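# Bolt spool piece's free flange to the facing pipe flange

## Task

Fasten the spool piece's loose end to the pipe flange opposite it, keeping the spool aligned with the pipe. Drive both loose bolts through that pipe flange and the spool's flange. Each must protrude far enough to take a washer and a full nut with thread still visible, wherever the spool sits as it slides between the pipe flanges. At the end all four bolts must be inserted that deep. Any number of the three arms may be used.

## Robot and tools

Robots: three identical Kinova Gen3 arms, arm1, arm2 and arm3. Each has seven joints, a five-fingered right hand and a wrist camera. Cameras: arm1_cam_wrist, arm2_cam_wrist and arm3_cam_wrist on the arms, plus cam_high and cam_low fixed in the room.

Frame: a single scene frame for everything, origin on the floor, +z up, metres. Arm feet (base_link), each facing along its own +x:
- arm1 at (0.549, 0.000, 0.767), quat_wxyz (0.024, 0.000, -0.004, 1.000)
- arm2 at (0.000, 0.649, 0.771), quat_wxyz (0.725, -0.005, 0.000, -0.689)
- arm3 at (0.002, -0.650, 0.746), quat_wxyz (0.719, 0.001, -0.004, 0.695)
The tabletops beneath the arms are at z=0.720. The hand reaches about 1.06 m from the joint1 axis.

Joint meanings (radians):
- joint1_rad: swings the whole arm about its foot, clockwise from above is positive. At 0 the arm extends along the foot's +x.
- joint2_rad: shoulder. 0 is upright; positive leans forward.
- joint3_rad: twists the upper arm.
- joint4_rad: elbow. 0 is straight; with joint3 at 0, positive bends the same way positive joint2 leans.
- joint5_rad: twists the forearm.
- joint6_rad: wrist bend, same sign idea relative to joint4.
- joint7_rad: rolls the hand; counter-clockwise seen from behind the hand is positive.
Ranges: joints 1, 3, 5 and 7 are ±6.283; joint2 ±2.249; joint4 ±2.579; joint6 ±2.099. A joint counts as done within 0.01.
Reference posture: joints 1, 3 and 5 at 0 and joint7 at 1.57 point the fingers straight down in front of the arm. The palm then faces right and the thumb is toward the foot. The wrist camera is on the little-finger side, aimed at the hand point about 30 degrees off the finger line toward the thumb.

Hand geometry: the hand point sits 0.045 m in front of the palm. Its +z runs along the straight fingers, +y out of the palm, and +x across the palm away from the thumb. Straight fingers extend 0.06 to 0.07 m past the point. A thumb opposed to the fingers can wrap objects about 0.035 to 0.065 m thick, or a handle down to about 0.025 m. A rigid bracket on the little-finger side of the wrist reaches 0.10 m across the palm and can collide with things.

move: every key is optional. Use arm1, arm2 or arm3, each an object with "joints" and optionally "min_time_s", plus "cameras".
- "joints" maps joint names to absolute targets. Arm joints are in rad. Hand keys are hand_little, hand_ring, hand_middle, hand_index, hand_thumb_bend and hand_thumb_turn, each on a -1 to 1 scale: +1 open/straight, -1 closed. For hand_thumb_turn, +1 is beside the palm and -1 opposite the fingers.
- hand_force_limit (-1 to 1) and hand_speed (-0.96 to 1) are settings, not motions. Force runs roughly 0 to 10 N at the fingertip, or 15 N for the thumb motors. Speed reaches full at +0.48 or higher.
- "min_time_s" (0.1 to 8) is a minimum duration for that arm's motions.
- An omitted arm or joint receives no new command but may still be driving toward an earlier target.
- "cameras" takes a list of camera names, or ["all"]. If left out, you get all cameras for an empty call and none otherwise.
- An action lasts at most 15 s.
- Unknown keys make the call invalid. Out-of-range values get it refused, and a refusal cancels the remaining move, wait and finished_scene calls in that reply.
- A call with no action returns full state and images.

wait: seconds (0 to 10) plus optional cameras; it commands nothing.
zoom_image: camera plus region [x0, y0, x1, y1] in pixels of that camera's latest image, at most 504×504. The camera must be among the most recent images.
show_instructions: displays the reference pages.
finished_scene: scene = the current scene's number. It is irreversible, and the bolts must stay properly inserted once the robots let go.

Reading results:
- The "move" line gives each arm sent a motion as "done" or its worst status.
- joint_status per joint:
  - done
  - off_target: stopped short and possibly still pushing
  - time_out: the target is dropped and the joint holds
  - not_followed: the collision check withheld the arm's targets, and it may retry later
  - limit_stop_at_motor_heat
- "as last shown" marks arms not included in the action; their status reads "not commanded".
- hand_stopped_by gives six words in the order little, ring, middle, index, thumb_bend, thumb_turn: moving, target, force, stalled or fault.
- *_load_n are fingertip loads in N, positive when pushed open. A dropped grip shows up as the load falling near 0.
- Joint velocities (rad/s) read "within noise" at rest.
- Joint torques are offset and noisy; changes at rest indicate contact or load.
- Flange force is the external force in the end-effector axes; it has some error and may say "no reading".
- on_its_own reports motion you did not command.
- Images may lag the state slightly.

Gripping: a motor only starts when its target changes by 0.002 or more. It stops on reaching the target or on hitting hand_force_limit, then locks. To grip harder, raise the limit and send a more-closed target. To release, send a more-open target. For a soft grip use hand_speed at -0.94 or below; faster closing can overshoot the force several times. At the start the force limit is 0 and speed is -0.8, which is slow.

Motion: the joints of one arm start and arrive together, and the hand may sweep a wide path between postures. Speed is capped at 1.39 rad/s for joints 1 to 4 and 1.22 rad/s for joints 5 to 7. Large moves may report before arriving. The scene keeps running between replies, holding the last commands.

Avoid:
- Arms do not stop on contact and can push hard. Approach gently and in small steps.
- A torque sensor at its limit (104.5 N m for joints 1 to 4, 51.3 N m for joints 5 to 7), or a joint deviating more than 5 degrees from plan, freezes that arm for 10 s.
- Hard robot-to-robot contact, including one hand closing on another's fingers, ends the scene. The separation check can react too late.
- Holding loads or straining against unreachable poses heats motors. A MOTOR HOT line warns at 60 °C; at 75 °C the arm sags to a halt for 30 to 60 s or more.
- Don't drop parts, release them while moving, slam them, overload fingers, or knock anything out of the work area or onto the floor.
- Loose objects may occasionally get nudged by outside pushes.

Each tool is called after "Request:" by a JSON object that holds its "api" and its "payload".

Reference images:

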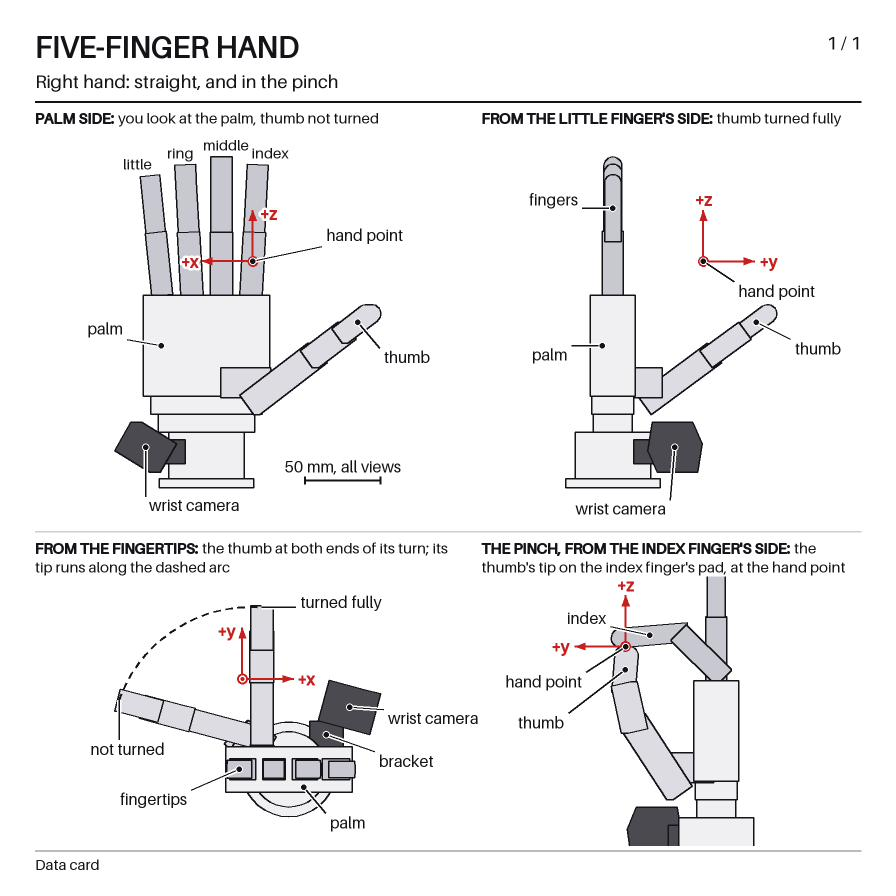

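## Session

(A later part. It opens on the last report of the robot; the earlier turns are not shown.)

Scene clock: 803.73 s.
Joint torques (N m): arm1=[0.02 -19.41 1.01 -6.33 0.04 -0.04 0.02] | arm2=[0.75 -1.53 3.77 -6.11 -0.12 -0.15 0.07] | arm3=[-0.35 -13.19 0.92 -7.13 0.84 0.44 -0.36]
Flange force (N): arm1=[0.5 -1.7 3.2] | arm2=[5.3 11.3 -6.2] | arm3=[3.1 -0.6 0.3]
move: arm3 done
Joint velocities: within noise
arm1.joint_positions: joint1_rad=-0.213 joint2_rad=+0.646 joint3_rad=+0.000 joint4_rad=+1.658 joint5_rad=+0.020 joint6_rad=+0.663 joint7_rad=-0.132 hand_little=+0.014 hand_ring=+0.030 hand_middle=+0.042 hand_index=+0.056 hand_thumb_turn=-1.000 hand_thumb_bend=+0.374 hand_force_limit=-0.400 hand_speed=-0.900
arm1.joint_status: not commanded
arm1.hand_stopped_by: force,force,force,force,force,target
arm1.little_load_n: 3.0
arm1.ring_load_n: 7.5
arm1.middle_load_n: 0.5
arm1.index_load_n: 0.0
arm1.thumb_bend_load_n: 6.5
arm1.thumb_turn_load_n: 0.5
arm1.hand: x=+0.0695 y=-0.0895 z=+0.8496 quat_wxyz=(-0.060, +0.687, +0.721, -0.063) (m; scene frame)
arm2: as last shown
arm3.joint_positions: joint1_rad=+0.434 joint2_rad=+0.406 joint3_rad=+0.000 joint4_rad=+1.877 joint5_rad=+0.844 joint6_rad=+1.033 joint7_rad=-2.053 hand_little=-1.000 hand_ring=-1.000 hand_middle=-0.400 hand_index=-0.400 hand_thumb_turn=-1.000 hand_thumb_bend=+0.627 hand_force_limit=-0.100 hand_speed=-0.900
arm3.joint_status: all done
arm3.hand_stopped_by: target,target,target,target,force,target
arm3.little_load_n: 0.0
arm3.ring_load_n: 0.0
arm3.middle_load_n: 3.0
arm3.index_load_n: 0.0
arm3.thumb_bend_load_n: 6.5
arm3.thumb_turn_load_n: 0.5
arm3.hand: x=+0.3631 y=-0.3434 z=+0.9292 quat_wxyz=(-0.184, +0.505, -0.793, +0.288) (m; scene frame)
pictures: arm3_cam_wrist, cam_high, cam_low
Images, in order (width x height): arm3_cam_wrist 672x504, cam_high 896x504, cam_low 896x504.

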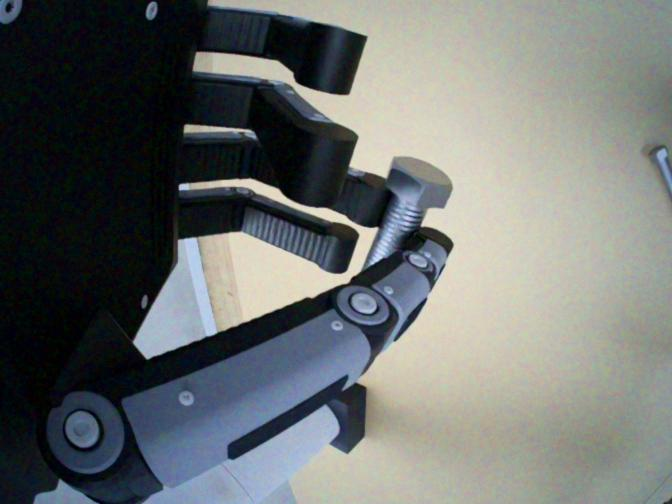

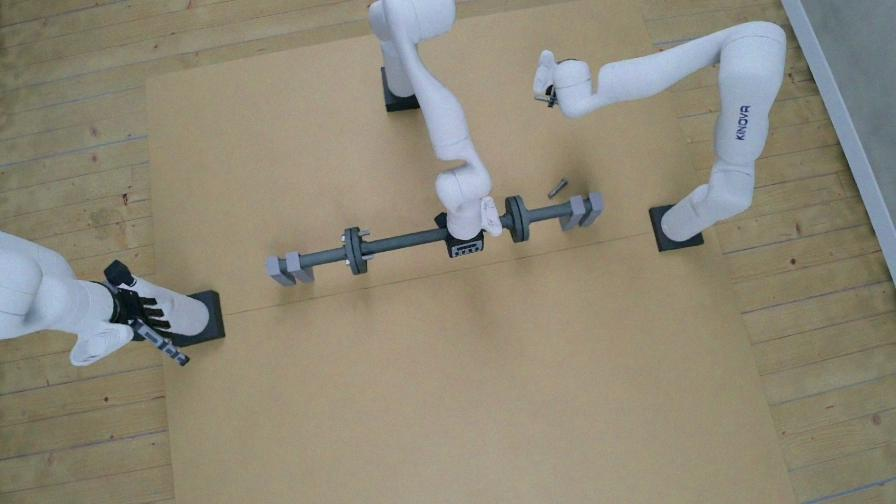

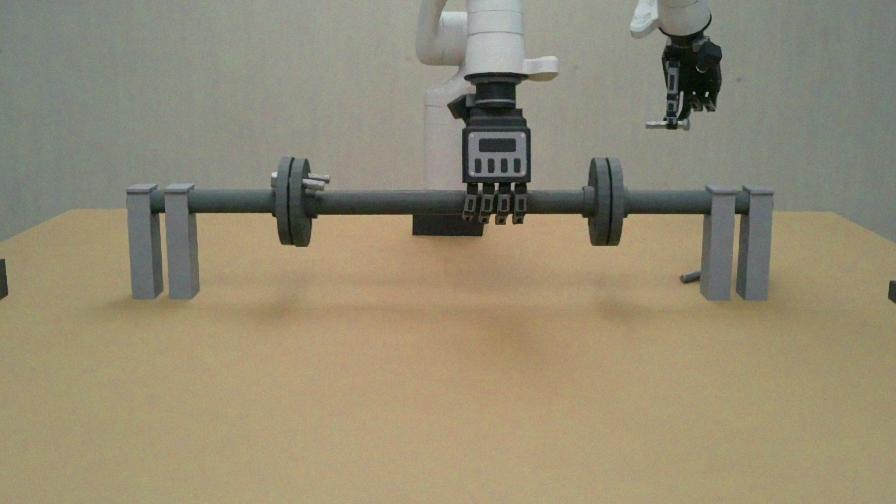

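Request:
{"api": "move", "payload": {"arm3": {"joints": {"joint1_rad": -0.2355, "joint2_rad": 0.2319, "joint3_rad": 0, "joint4_rad": 2.1602, "joint5_rad": 0.8521, "joint6_rad": 1.0141, "joint7_rad": -2.3134, "hand_index": 1.0}, "min_time_s": 3.5}, "cameras": ["arm3_cam_wrist", "cam_high", "cam_low"]}}

Request:
{"api": "zoom_image", "payload": {"camera": "cam_low", "region": [580, 80, 740, 240]}}

Request:
{"api": "zoom_image", "payload": {"camera": "cam_high", "region": [480, 130, 620, 250]}}

Scene clock: 820.33 s.
Joint torques (N m): arm1=[-0.05 -19.35 1.06 -6.34 0 0.01 0.07] | arm2=[0.78 -1.58 3.81 -6.11 -0.12 -0.14 0.07] | arm3=[-0.22 -9.25 0.7 -6.38 0.75 0.67 -0.41]
Flange force (N): arm1=[0.6 -1.4 3.2] | arm2=[5.3 11.5 -6.2] | arm3=[2.9 -1.5 0.2]
move: arm3 done
Joint velocities: within noise
arm1: as last shown
arm1.ring_load_n: 8.0
arm1.thumb_turn_load_n: 0.0
arm2.joint_positions: joint1_rad=+0.670 joint2_rad=-0.349 joint3_rad=-0.051 joint4_rad=+1.624 joint5_rad=-0.060 joint6_rad=+1.887 joint7_rad=-2.276 hand_little=+1.000 hand_ring=+1.000 hand_middle=+1.000 hand_index=+1.000 hand_thumb_turn=+1.000 hand_thumb_bend=+1.000 hand_force_limit=+0.000 hand_speed=-0.800
arm2.joint_status: not commanded
arm2.hand_stopped_by: target,target,target,target,target,target
arm2.little_load_n: 0.0
arm2.ring_load_n: 0.0
arm2.middle_load_n: 0.0
arm2.index_load_n: 0.0
arm2.thumb_bend_load_n: 0.0
arm2.thumb_turn_load_n: 0.0
arm2.hand: x=-0.0916 y=+0.4621 z=+1.2232 quat_wxyz=(-0.008, -0.988, -0.155, -0.018) (m; scene frame)
arm3.joint_positions: joint1_rad=-0.236 joint2_rad=+0.232 joint3_rad=+0.000 joint4_rad=+2.160 joint5_rad=+0.852 joint6_rad=+1.014 joint7_rad=-2.313 hand_little=-1.000 hand_ring=-1.000 hand_middle=-0.400 hand_index=+1.000 hand_thumb_turn=-1.000 hand_thumb_bend=+0.627 hand_force_limit=-0.100 hand_speed=-0.900
arm3.joint_status: all done
arm3.hand_stopped_by: target,target,target,target,force,target
arm3.little_load_n: 0.0
arm3.ring_load_n: 0.0
arm3.middle_load_n: 3.5
arm3.index_load_n: 0.0
arm3.thumb_bend_load_n: 6.0
arm3.thumb_turn_load_n: 0.5
arm3.hand: x=+0.1200 y=-0.2850 z=+0.9293 quat_wxyz=(-0.270, +0.672, -0.657, +0.212) (m; scene frame)
pictures: arm3_cam_wrist, cam_high, cam_low
Images, in order (width x height): arm3_cam_wrist 672x504, cam_high 896x504, cam_low 896x504.

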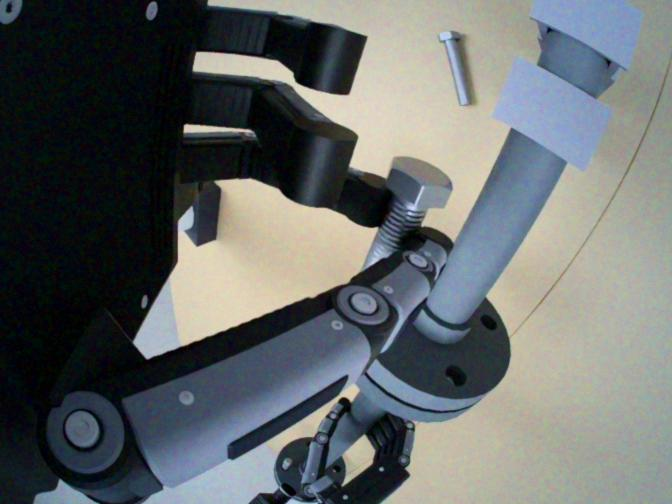

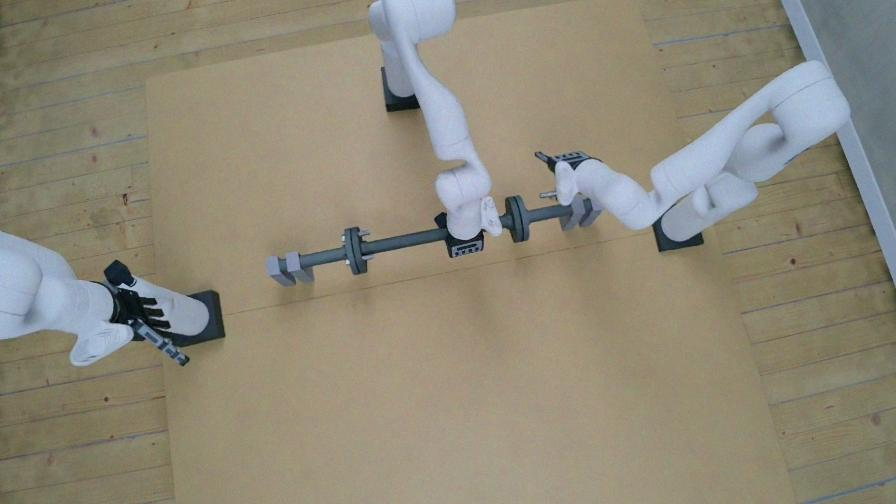

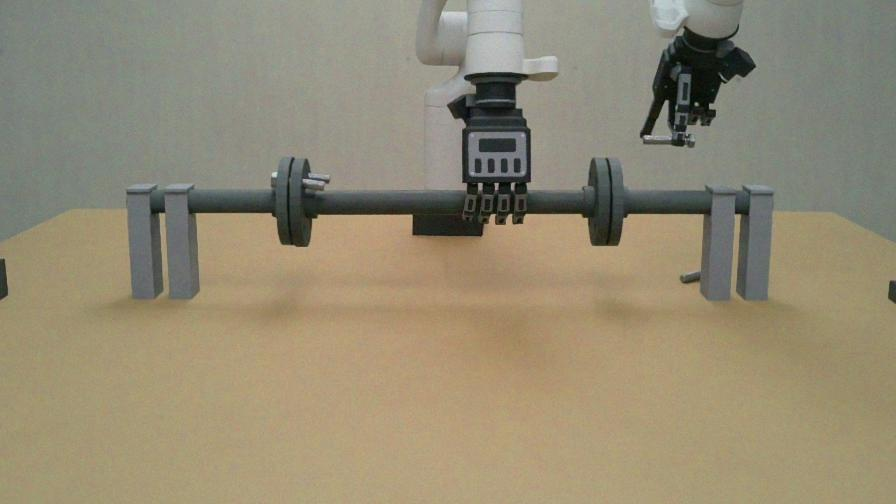

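Scaled by 3.150 from the camera's 896x504 image, which has a finer 1280x720 frame.

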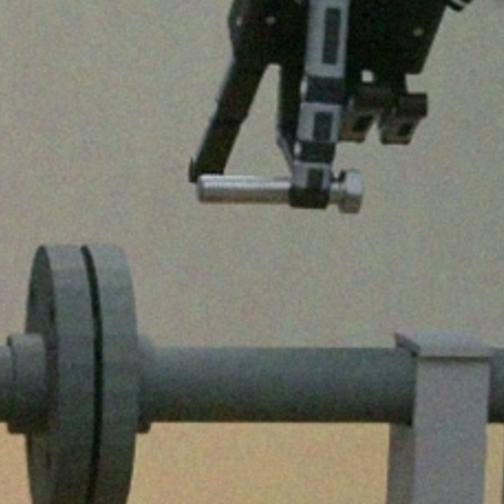

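Scaled by 3.600 from the camera's 896x504 image, which has a finer 1280x720 frame.

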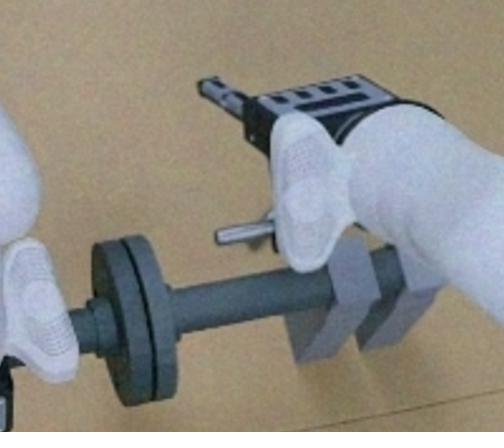

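Request:
{"api": "zoom_image", "payload": {"camera": "cam_low", "region": [635, 120, 705, 160]}}

Request:
{"api": "zoom_image", "payload": {"camera": "cam_high", "region": [500, 170, 600, 250]}}

Request:
{"api": "zoom_image", "payload": {"camera": "arm3_cam_wrist", "region": [340, 0, 640, 430]}}

Scaled by 7.200 from the camera's 896x504 image, which has a finer 1280x720 frame.

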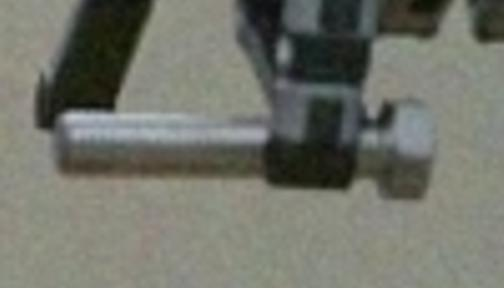

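Scaled by 5.040 from the camera's 896x504 image, which has a finer 1280x720 frame.

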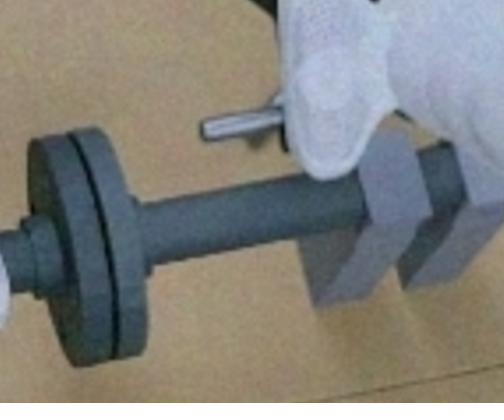

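Scaled by 1.172 from the camera's 672x504 image, which has a finer 960x720 frame.

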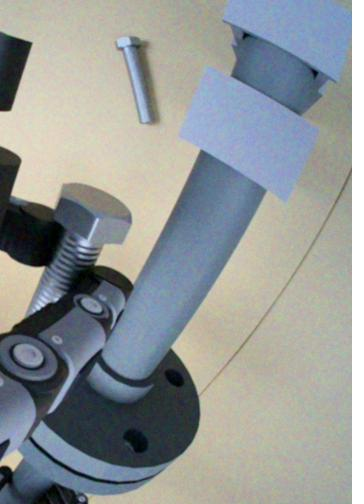

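Request:
{"api": "move", "payload": {"arm3": {"joints": {"joint1_rad": -0.2225, "joint2_rad": 0.3436, "joint3_rad": 0, "joint4_rad": 2.2054, "joint5_rad": 0.9261, "joint6_rad": 0.9223, "joint7_rad": -2.4292}, "min_time_s": 2}, "cameras": ["arm3_cam_wrist", "cam_high", "cam_low"]}}

Request:
{"api": "zoom_image", "payload": {"camera": "cam_low", "region": [580, 130, 720, 230]}}

Request:
{"api": "zoom_image", "payload": {"camera": "cam_high", "region": [490, 170, 590, 250]}}

Request:
{"api": "zoom_image", "payload": {"camera": "arm3_cam_wrist", "region": [340, 140, 600, 430]}}

Scene clock: 916.73 s.
Joint torques (N m): arm1=[-0.06 -19.42 1.05 -6.35 -0.01 -0.01 0.1] | arm2=[0.75 -1.54 3.83 -6.12 -0.13 -0.14 0.07] | arm3=[-0.21 -10.26 0.87 -5.2 0.48 0.84 -0.39]
Flange force (N): arm1=[0.5 -1.5 3.3] | arm2=[5.4 11.5 -6.1] | arm3=[2.3 -1.8 -0.1]
move: arm3 done
Joint velocities: within noise
arm1, arm2: as last shown
arm1.ring_load_n: 7.5
arm1.thumb_bend_load_n: 7.0
arm1.thumb_turn_load_n: 0.5
arm3.joint_positions: joint1_rad=-0.222 joint2_rad=+0.344 joint3_rad=+0.000 joint4_rad=+2.205 joint5_rad=+0.926 joint6_rad=+0.922 joint7_rad=-2.429 hand_little=-1.000 hand_ring=-1.000 hand_middle=-0.400 hand_index=+1.000 hand_thumb_turn=-1.000 hand_thumb_bend=+0.627 hand_force_limit=-0.100 hand_speed=-0.900
arm3.joint_status: all done
arm3.hand_stopped_by: target,target,target,target,force,target
arm3.little_load_n: 0.0
arm3.ring_load_n: 0.0
arm3.middle_load_n: 3.0
arm3.index_load_n: 0.0
arm3.thumb_bend_load_n: 6.0
arm3.thumb_turn_load_n: 0.5
arm3.hand: x=+0.1233 y=-0.2849 z=+0.8842 quat_wxyz=(-0.262, +0.675, -0.654, +0.220) (m; scene frame)
pictures: arm3_cam_wrist, cam_high, cam_low
Images, in order (width x height): arm3_cam_wrist 672x504, cam_high 896x504, cam_low 896x504.

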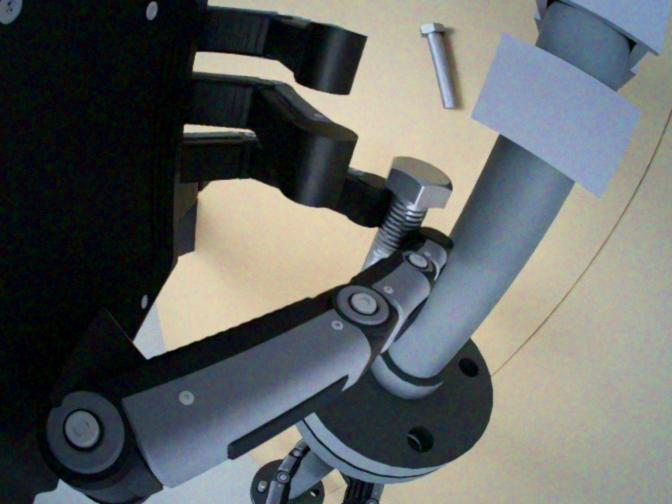

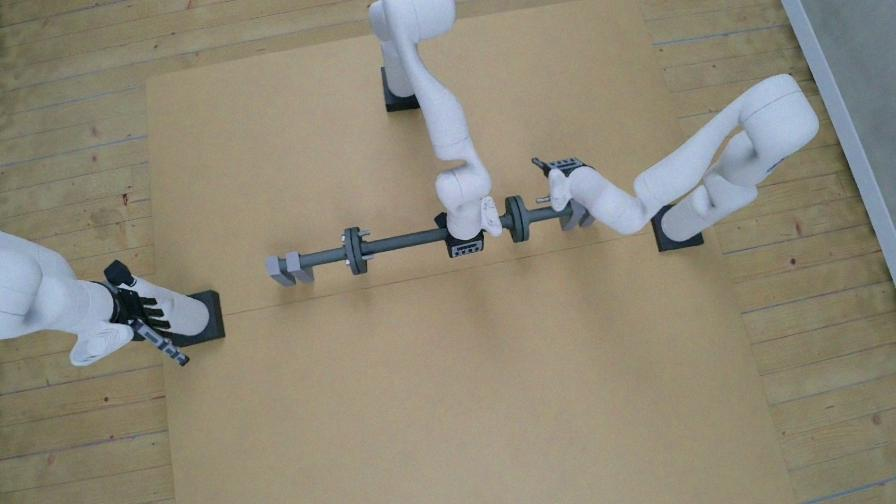

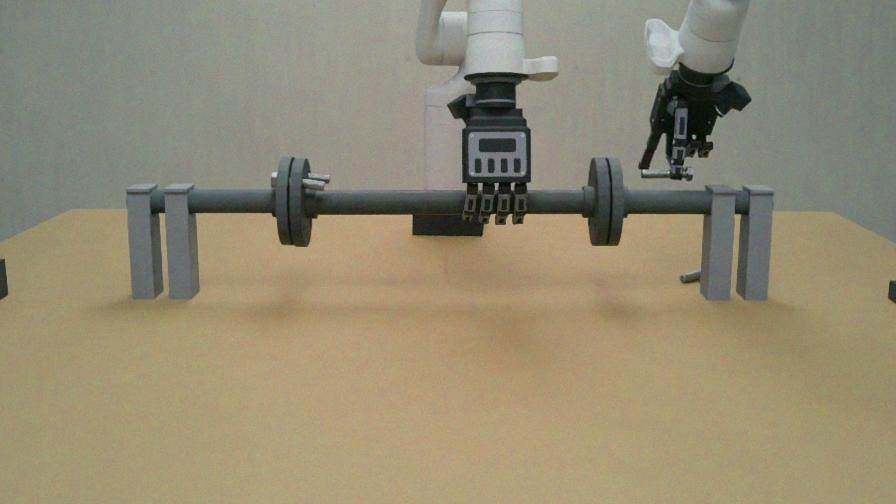

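Scaled by 3.600 from the camera's 896x504 image, which has a finer 1280x720 frame.

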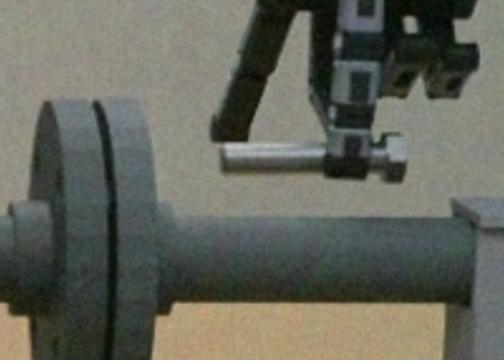

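Scaled by 5.040 from the camera's 896x504 image, which has a finer 1280x720 frame.

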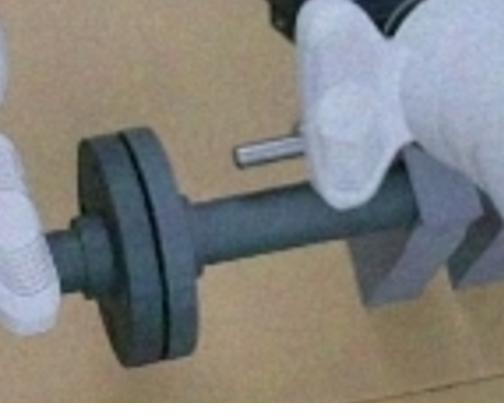

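Scaled by 1.738 from the camera's 672x504 image, which has a finer 960x720 frame.

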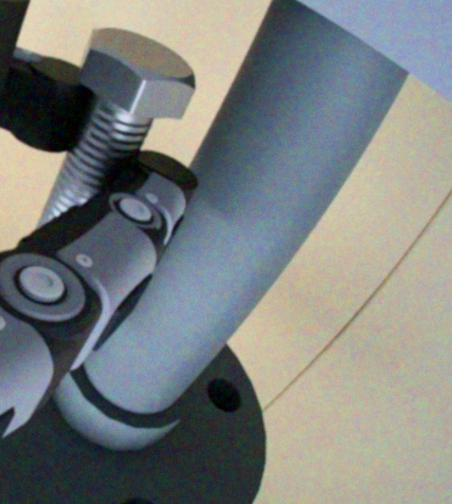

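Request:
{"api": "zoom_image", "payload": {"camera": "cam_high", "region": [330, 215, 400, 285]}}

Request:
{"api": "zoom_image", "payload": {"camera": "cam_high", "region": [500, 180, 570, 250]}}

Request:
{"api": "zoom_image", "payload": {"camera": "cam_low", "region": [590, 140, 700, 220]}}

Scaled by 7.200 from the camera's 896x504 image, which has a finer 1280x720 frame.

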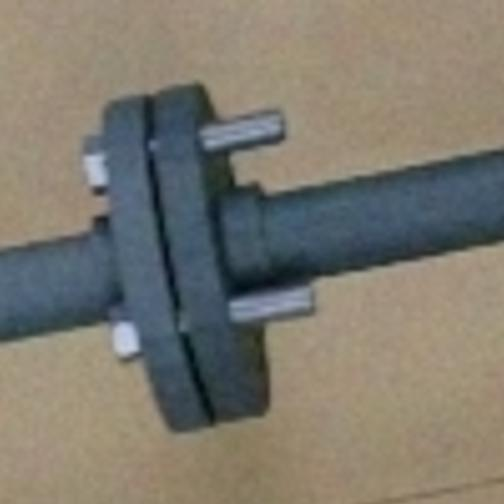

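Scaled by 7.200 from the camera's 896x504 image, which has a finer 1280x720 frame.

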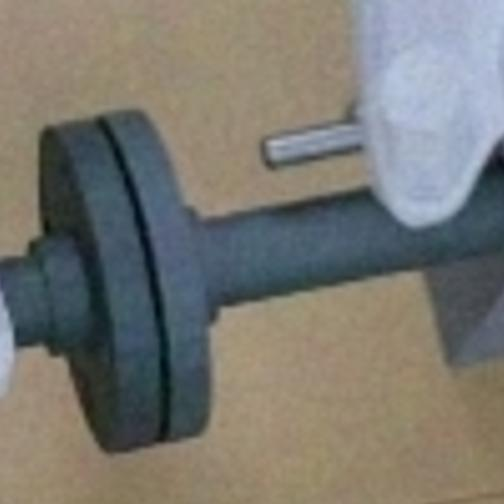

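Scaled by 4.582 from the camera's 896x504 image, which has a finer 1280x720 frame.

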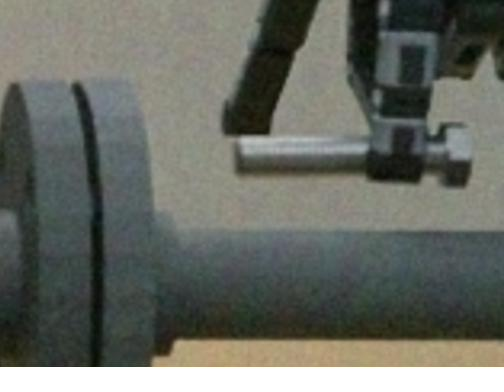

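Request:
{"api": "move", "payload": {"arm3": {"joints": {"joint1_rad": -0.2035, "joint2_rad": 0.3775, "joint3_rad": 0, "joint4_rad": 2.1589, "joint5_rad": 0.9294, "joint6_rad": 0.9213, "joint7_rad": -2.4086}, "min_time_s": 2}, "cameras": ["arm3_cam_wrist", "cam_high", "cam_low", "arm1_cam_wrist"]}}

Request:
{"api": "zoom_image", "payload": {"camera": "cam_high", "region": [500, 180, 570, 250]}}

Request:
{"api": "zoom_image", "payload": {"camera": "cam_low", "region": [590, 140, 700, 220]}}

Request:
{"api": "zoom_image", "payload": {"camera": "arm1_cam_wrist", "region": [200, 300, 430, 504]}}

Scene clock: 1038.80 s.
Joint torques (N m): arm1=[-0.11 -19.4 0.95 -6.23 0.08 -0.02 0.02] | arm2=[0.76 -1.57 3.82 -6.12 -0.15 -0.15 0.04] | arm3=[-0.18 -11.01 0.94 -5.39 0.52 0.79 -0.41]
Flange force (N): arm1=[0.7 -2.0 3.2] | arm2=[5.2 11.4 -6.1] | arm3=[2.5 -1.6 -0.2]
move: arm3 done
Joint velocities: within noise
arm1, arm2: as last shown
arm1.ring_load_n: 8.0
arm1.thumb_bend_load_n: 6.5
arm1.thumb_turn_load_n: 0.0
arm3.joint_positions: joint1_rad=-0.203 joint2_rad=+0.378 joint3_rad=+0.000 joint4_rad=+2.159 joint5_rad=+0.929 joint6_rad=+0.921 joint7_rad=-2.409 hand_little=-1.000 hand_ring=-1.000 hand_middle=-0.400 hand_index=+1.000 hand_thumb_turn=-1.000 hand_thumb_bend=+0.627 hand_force_limit=-0.100 hand_speed=-0.900
arm3.joint_status: all done
arm3.hand_stopped_by: target,target,target,target,force,target
arm3.little_load_n: 0.0
arm3.ring_load_n: 0.0
arm3.middle_load_n: 3.5
arm3.index_load_n: 0.0
arm3.thumb_bend_load_n: 6.5
arm3.thumb_turn_load_n: 0.5
arm3.hand: x=+0.1266 y=-0.2679 z=+0.8816 quat_wxyz=(-0.262, +0.675, -0.654, +0.220) (m; scene frame)
pictures: arm1_cam_wrist, arm3_cam_wrist, cam_high, cam_low
Images, in order (width x height): arm1_cam_wrist 672x504, arm3_cam_wrist 672x504, cam_high 896x504, cam_low 896x504.

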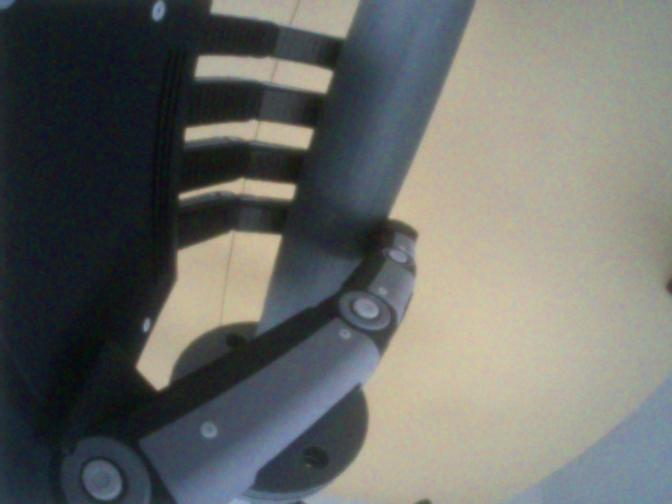

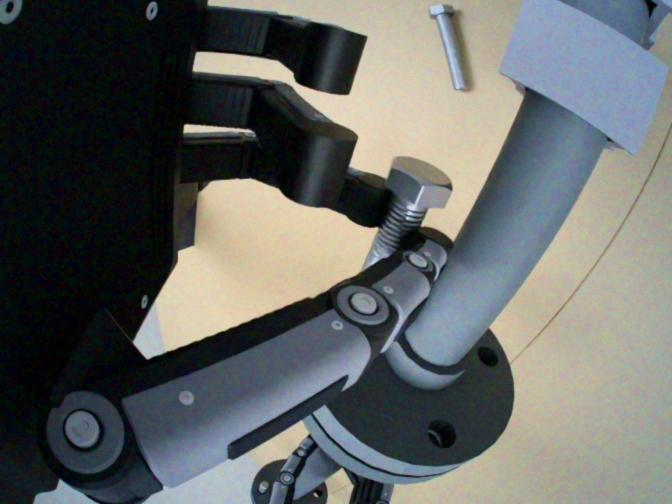

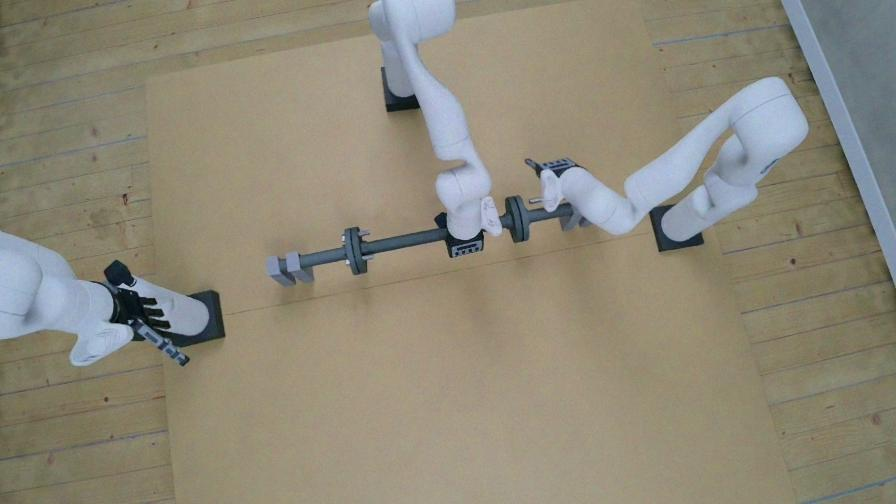

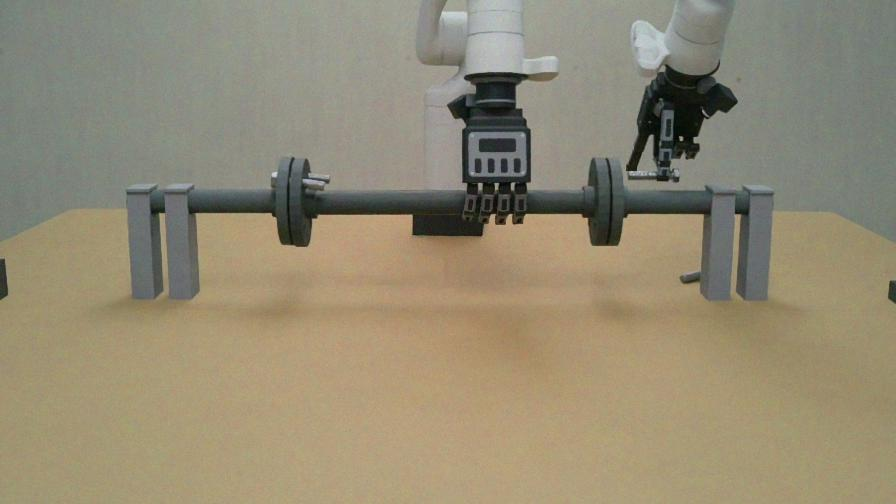

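Scaled by 7.200 from the camera's 896x504 image, which has a finer 1280x720 frame.

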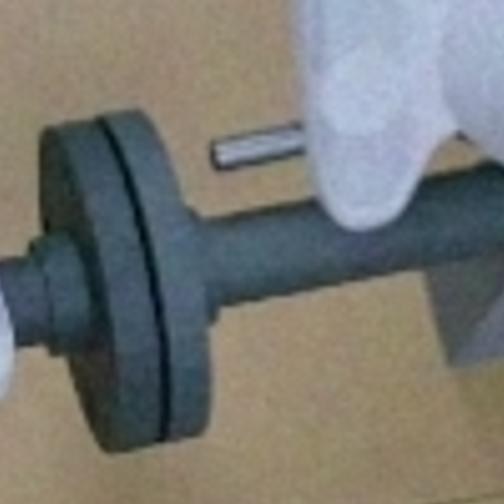

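Scaled by 4.582 from the camera's 896x504 image, which has a finer 1280x720 frame.

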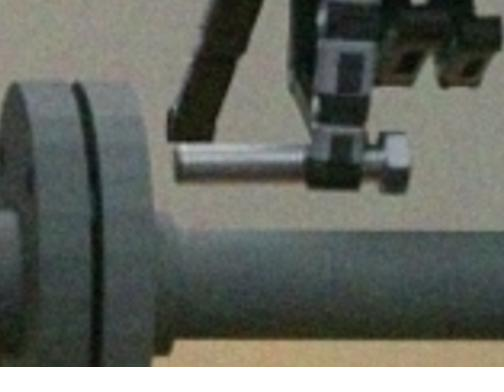

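Scaled by 2.191 from the camera's 672x504 image, which has a finer 960x720 frame.

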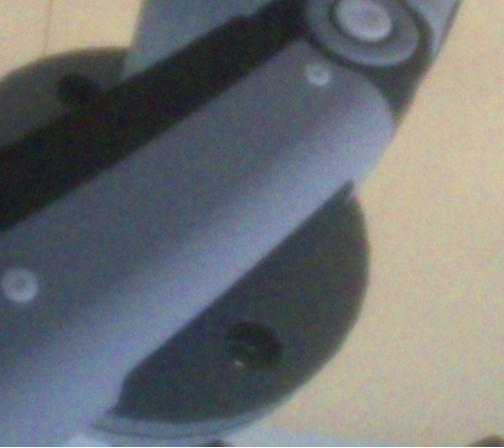

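Request:
{"api": "move", "payload": {"arm3": {"joints": {"joint1_rad": -0.1979, "joint2_rad": 0.4038, "joint3_rad": 0, "joint4_rad": 2.1099, "joint5_rad": 0.9188, "joint6_rad": 0.9324, "joint7_rad": -2.3836}, "min_time_s": 1.5}, "cameras": ["arm3_cam_wrist", "cam_high", "cam_low", "arm1_cam_wrist"]}}

Request:
{"api": "zoom_image", "payload": {"camera": "cam_high", "region": [500, 180, 570, 250]}}

Request:
{"api": "zoom_image", "payload": {"camera": "cam_low", "region": [590, 140, 700, 220]}}

Request:
{"api": "zoom_image", "payload": {"camera": "arm1_cam_wrist", "region": [280, 400, 360, 480]}}

Scene clock: 1089.33 s.
Joint torques (N m): arm1=[-0.03 -19.32 0.99 -6.45 0.08 0.01 0.05] | arm2=[0.74 -1.56 3.8 -6.11 -0.12 -0.11 0.05] | arm3=[-0.28 -11.64 1.08 -5.54 0.54 0.78 -0.4]
Flange force (N): arm1=[0.6 -1.0 3.2] | arm2=[5.2 11.4 -6.1] | arm3=[2.4 -1.7 -0.1]
move: arm3 done
Joint velocities: within noise
arm1, arm2: as last shown
arm1.ring_load_n: 7.5
arm1.thumb_turn_load_n: 0.5
arm3.joint_positions: joint1_rad=-0.198 joint2_rad=+0.404 joint3_rad=+0.000 joint4_rad=+2.110 joint5_rad=+0.919 joint6_rad=+0.932 joint7_rad=-2.384 hand_little=-1.000 hand_ring=-1.000 hand_middle=-0.400 hand_index=+1.000 hand_thumb_turn=-1.000 hand_thumb_bend=+0.627 hand_force_limit=-0.100 hand_speed=-0.900
arm3.joint_status: all done
arm3.hand_stopped_by: target,target,target,target,force,target
arm3.little_load_n: 0.0
arm3.ring_load_n: 0.0
arm3.middle_load_n: 3.0
arm3.index_load_n: 0.0
arm3.thumb_bend_load_n: 6.5
arm3.thumb_turn_load_n: 0.5
arm3.hand: x=+0.1259 y=-0.2519 z=+0.8816 quat_wxyz=(-0.262, +0.675, -0.654, +0.220) (m; scene frame)
pictures: arm1_cam_wrist, arm3_cam_wrist, cam_high, cam_low
Images, in order (width x height): arm1_cam_wrist 672x504, arm3_cam_wrist 672x504, cam_high 896x504, cam_low 896x504.

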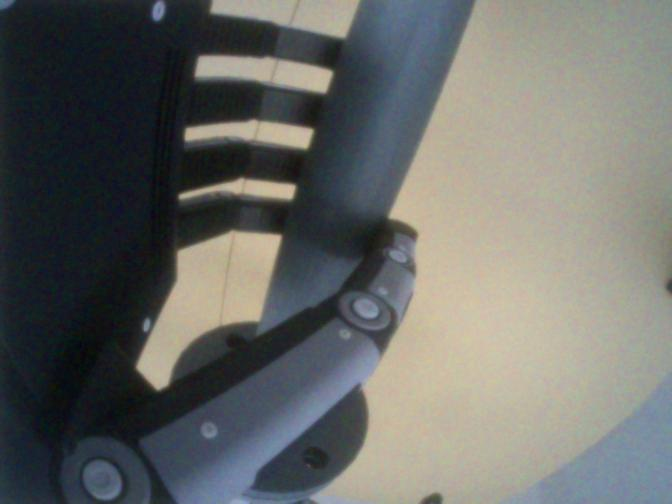

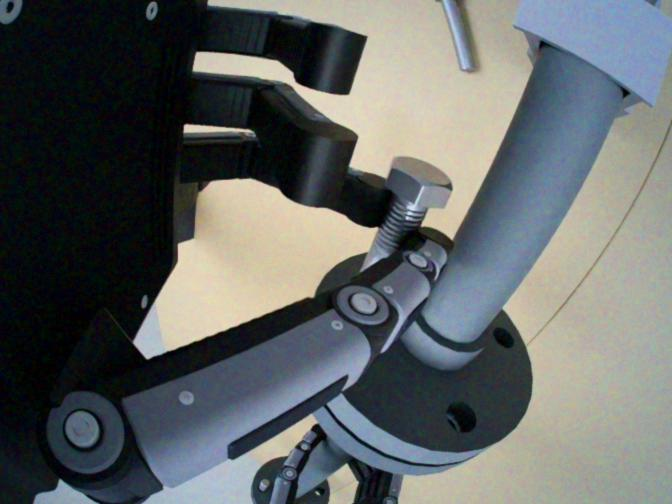

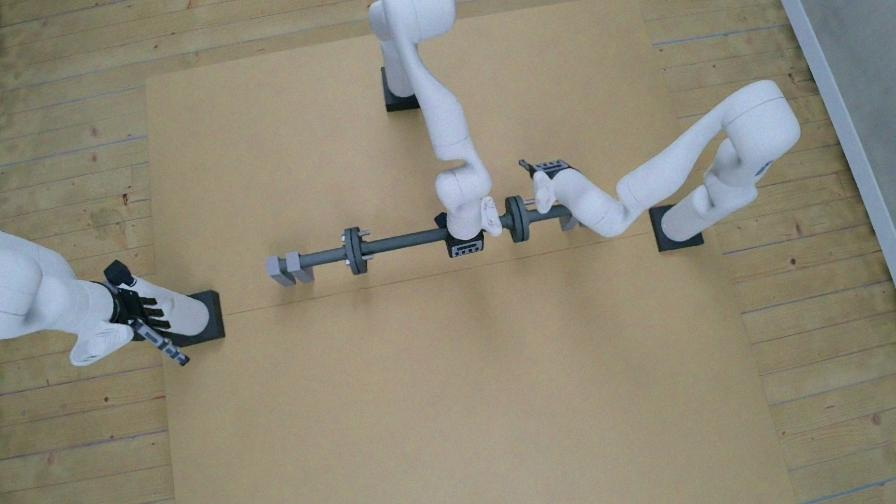

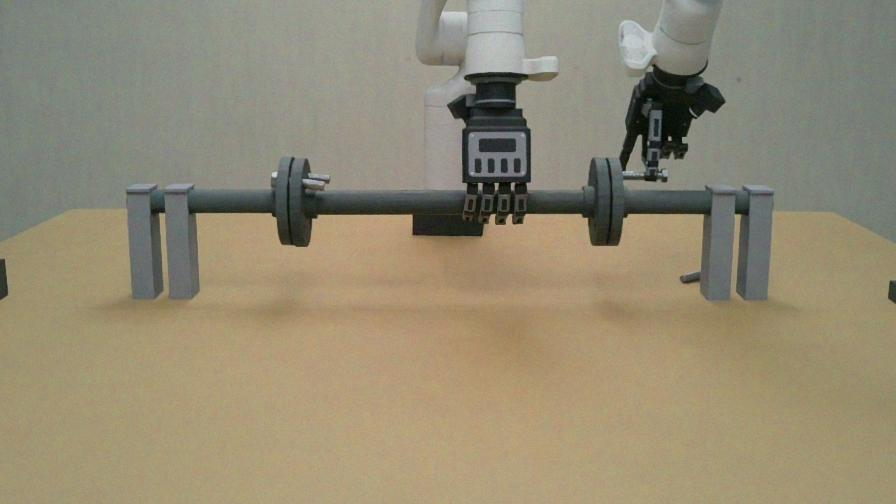

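Scaled by 7.200 from the camera's 896x504 image, which has a finer 1280x720 frame.

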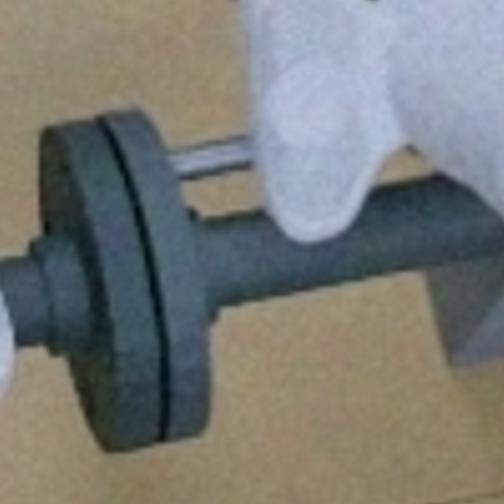

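Scaled by 4.582 from the camera's 896x504 image, which has a finer 1280x720 frame.

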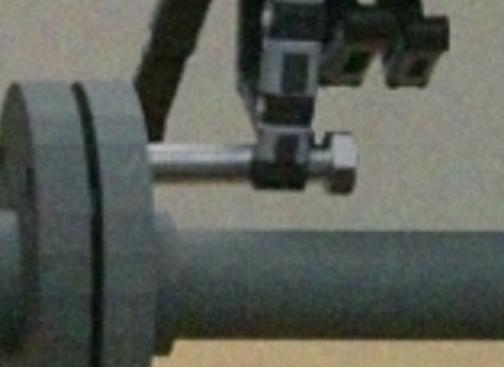

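Scaled by 6.300 from the camera's 672x504 image, which has a finer 960x720 frame.

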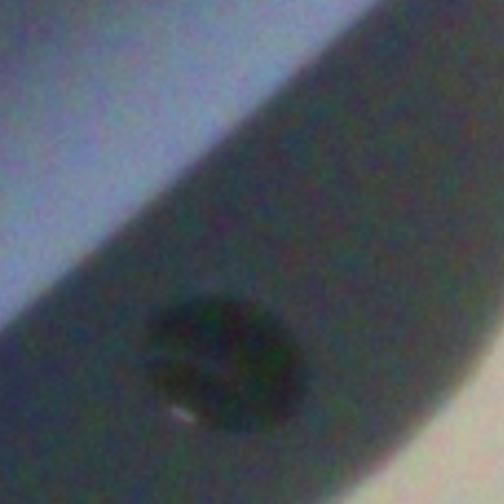

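Request:
{"api": "move", "payload": {"arm3": {"joints": {"joint1_rad": -0.1967, "joint2_rad": 0.4104, "joint3_rad": 0, "joint4_rad": 2.0975, "joint5_rad": 0.916, "joint6_rad": 0.9353, "joint7_rad": -2.3772}, "min_time_s": 1.5}, "cameras": ["cam_high", "cam_low", "arm1_cam_wrist"]}}

Request:
{"api": "zoom_image", "payload": {"camera": "arm1_cam_wrist", "region": [280, 400, 360, 480]}}

Request:
{"api": "zoom_image", "payload": {"camera": "cam_low", "region": [590, 140, 700, 220]}}

Scene clock: 1138.90 s.
Joint torques (N m): arm1=[-0.03 -19.45 1.04 -6.34 0.02 -0.03 0.07] | arm2=[0.76 -1.56 3.79 -6.1 -0.13 -0.13 0.04] | arm3=[-0.78 -12.43 0.55 -7.93 1.12 -0.14 -0.71]
Flange force (N): arm1=[0.5 -1.7 3.3] | arm2=[5.2 11.3 -6.2] | arm3=[7.0 -1.7 0.0]
move: arm3 done
Joint velocities: within noise
arm1, arm2: as last shown
arm1.ring_load_n: 8.0
arm3.joint_positions: joint1_rad=-0.197 joint2_rad=+0.410 joint3_rad=+0.000 joint4_rad=+2.098 joint5_rad=+0.916 joint6_rad=+0.935 joint7_rad=-2.377 hand_little=-1.000 hand_ring=-1.000 hand_middle=-0.400 hand_index=+1.000 hand_thumb_turn=-1.000 hand_thumb_bend=+0.627 hand_force_limit=-0.100 hand_speed=-0.900
arm3.joint_status: all done
arm3.hand_stopped_by: target,target,target,target,force,target
arm3.little_load_n: 0.5
arm3.ring_load_n: 0.0
arm3.middle_load_n: 3.0
arm3.index_load_n: 0.0
arm3.thumb_bend_load_n: 6.0
arm3.thumb_turn_load_n: -1.5
arm3.hand: x=+0.1256 y=-0.2479 z=+0.8816 quat_wxyz=(-0.262, +0.675, -0.654, +0.220) (m; scene frame)
pictures: arm1_cam_wrist, cam_high, cam_low
Images, in order (width x height): arm1_cam_wrist 672x504, cam_high 896x504, cam_low 896x504.

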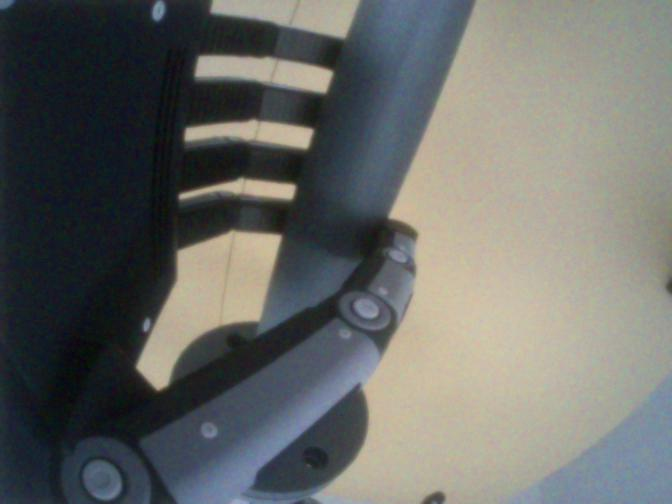

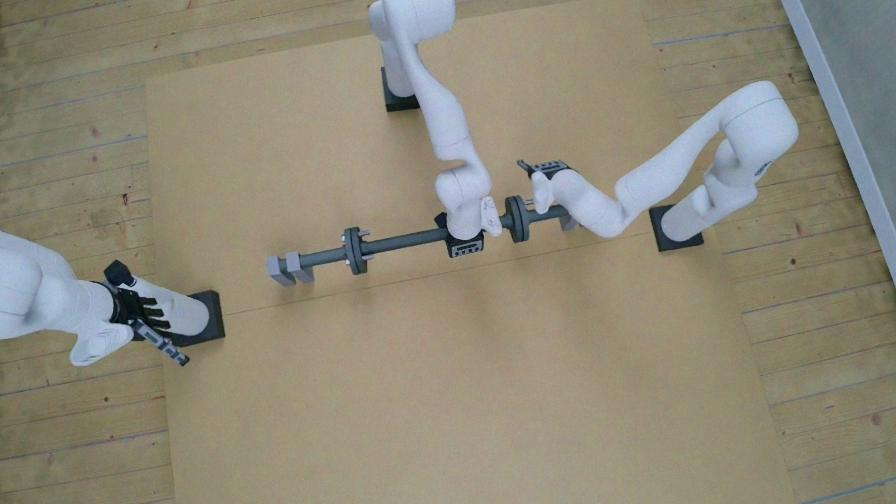

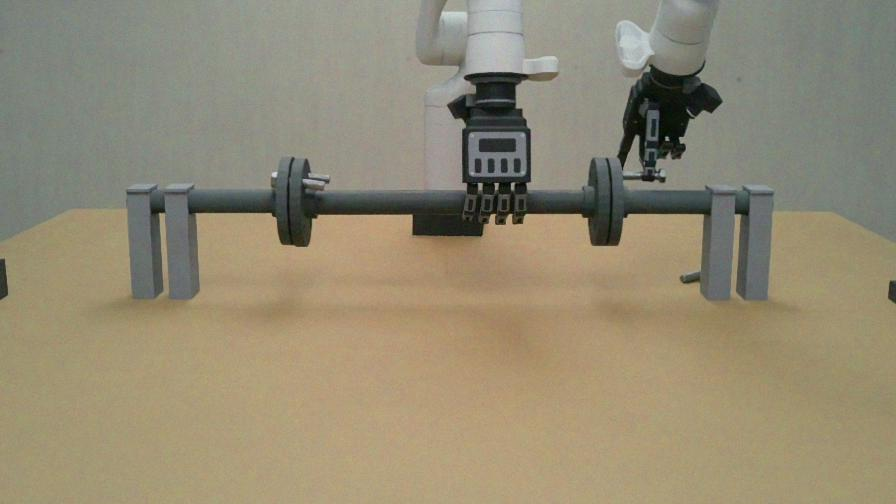

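Scaled by 6.300 from the camera's 672x504 image, which has a finer 960x720 frame.

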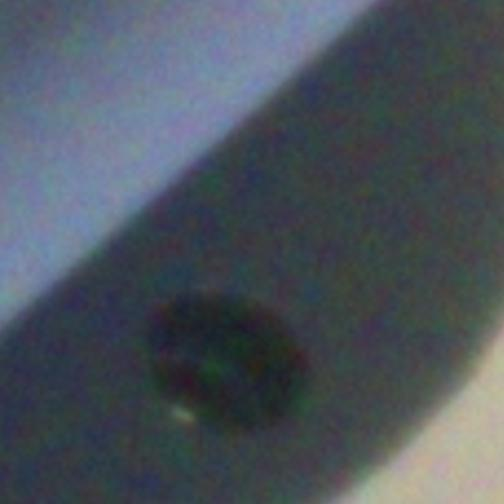

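Scaled by 4.582 from the camera's 896x504 image, which has a finer 1280x720 frame.

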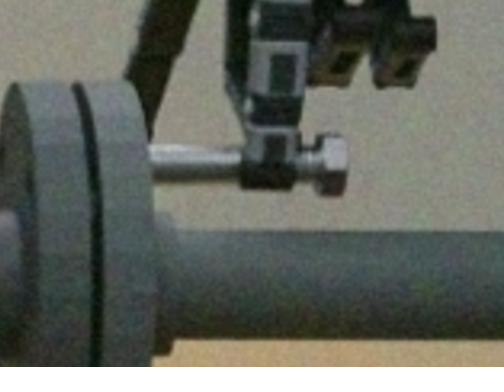

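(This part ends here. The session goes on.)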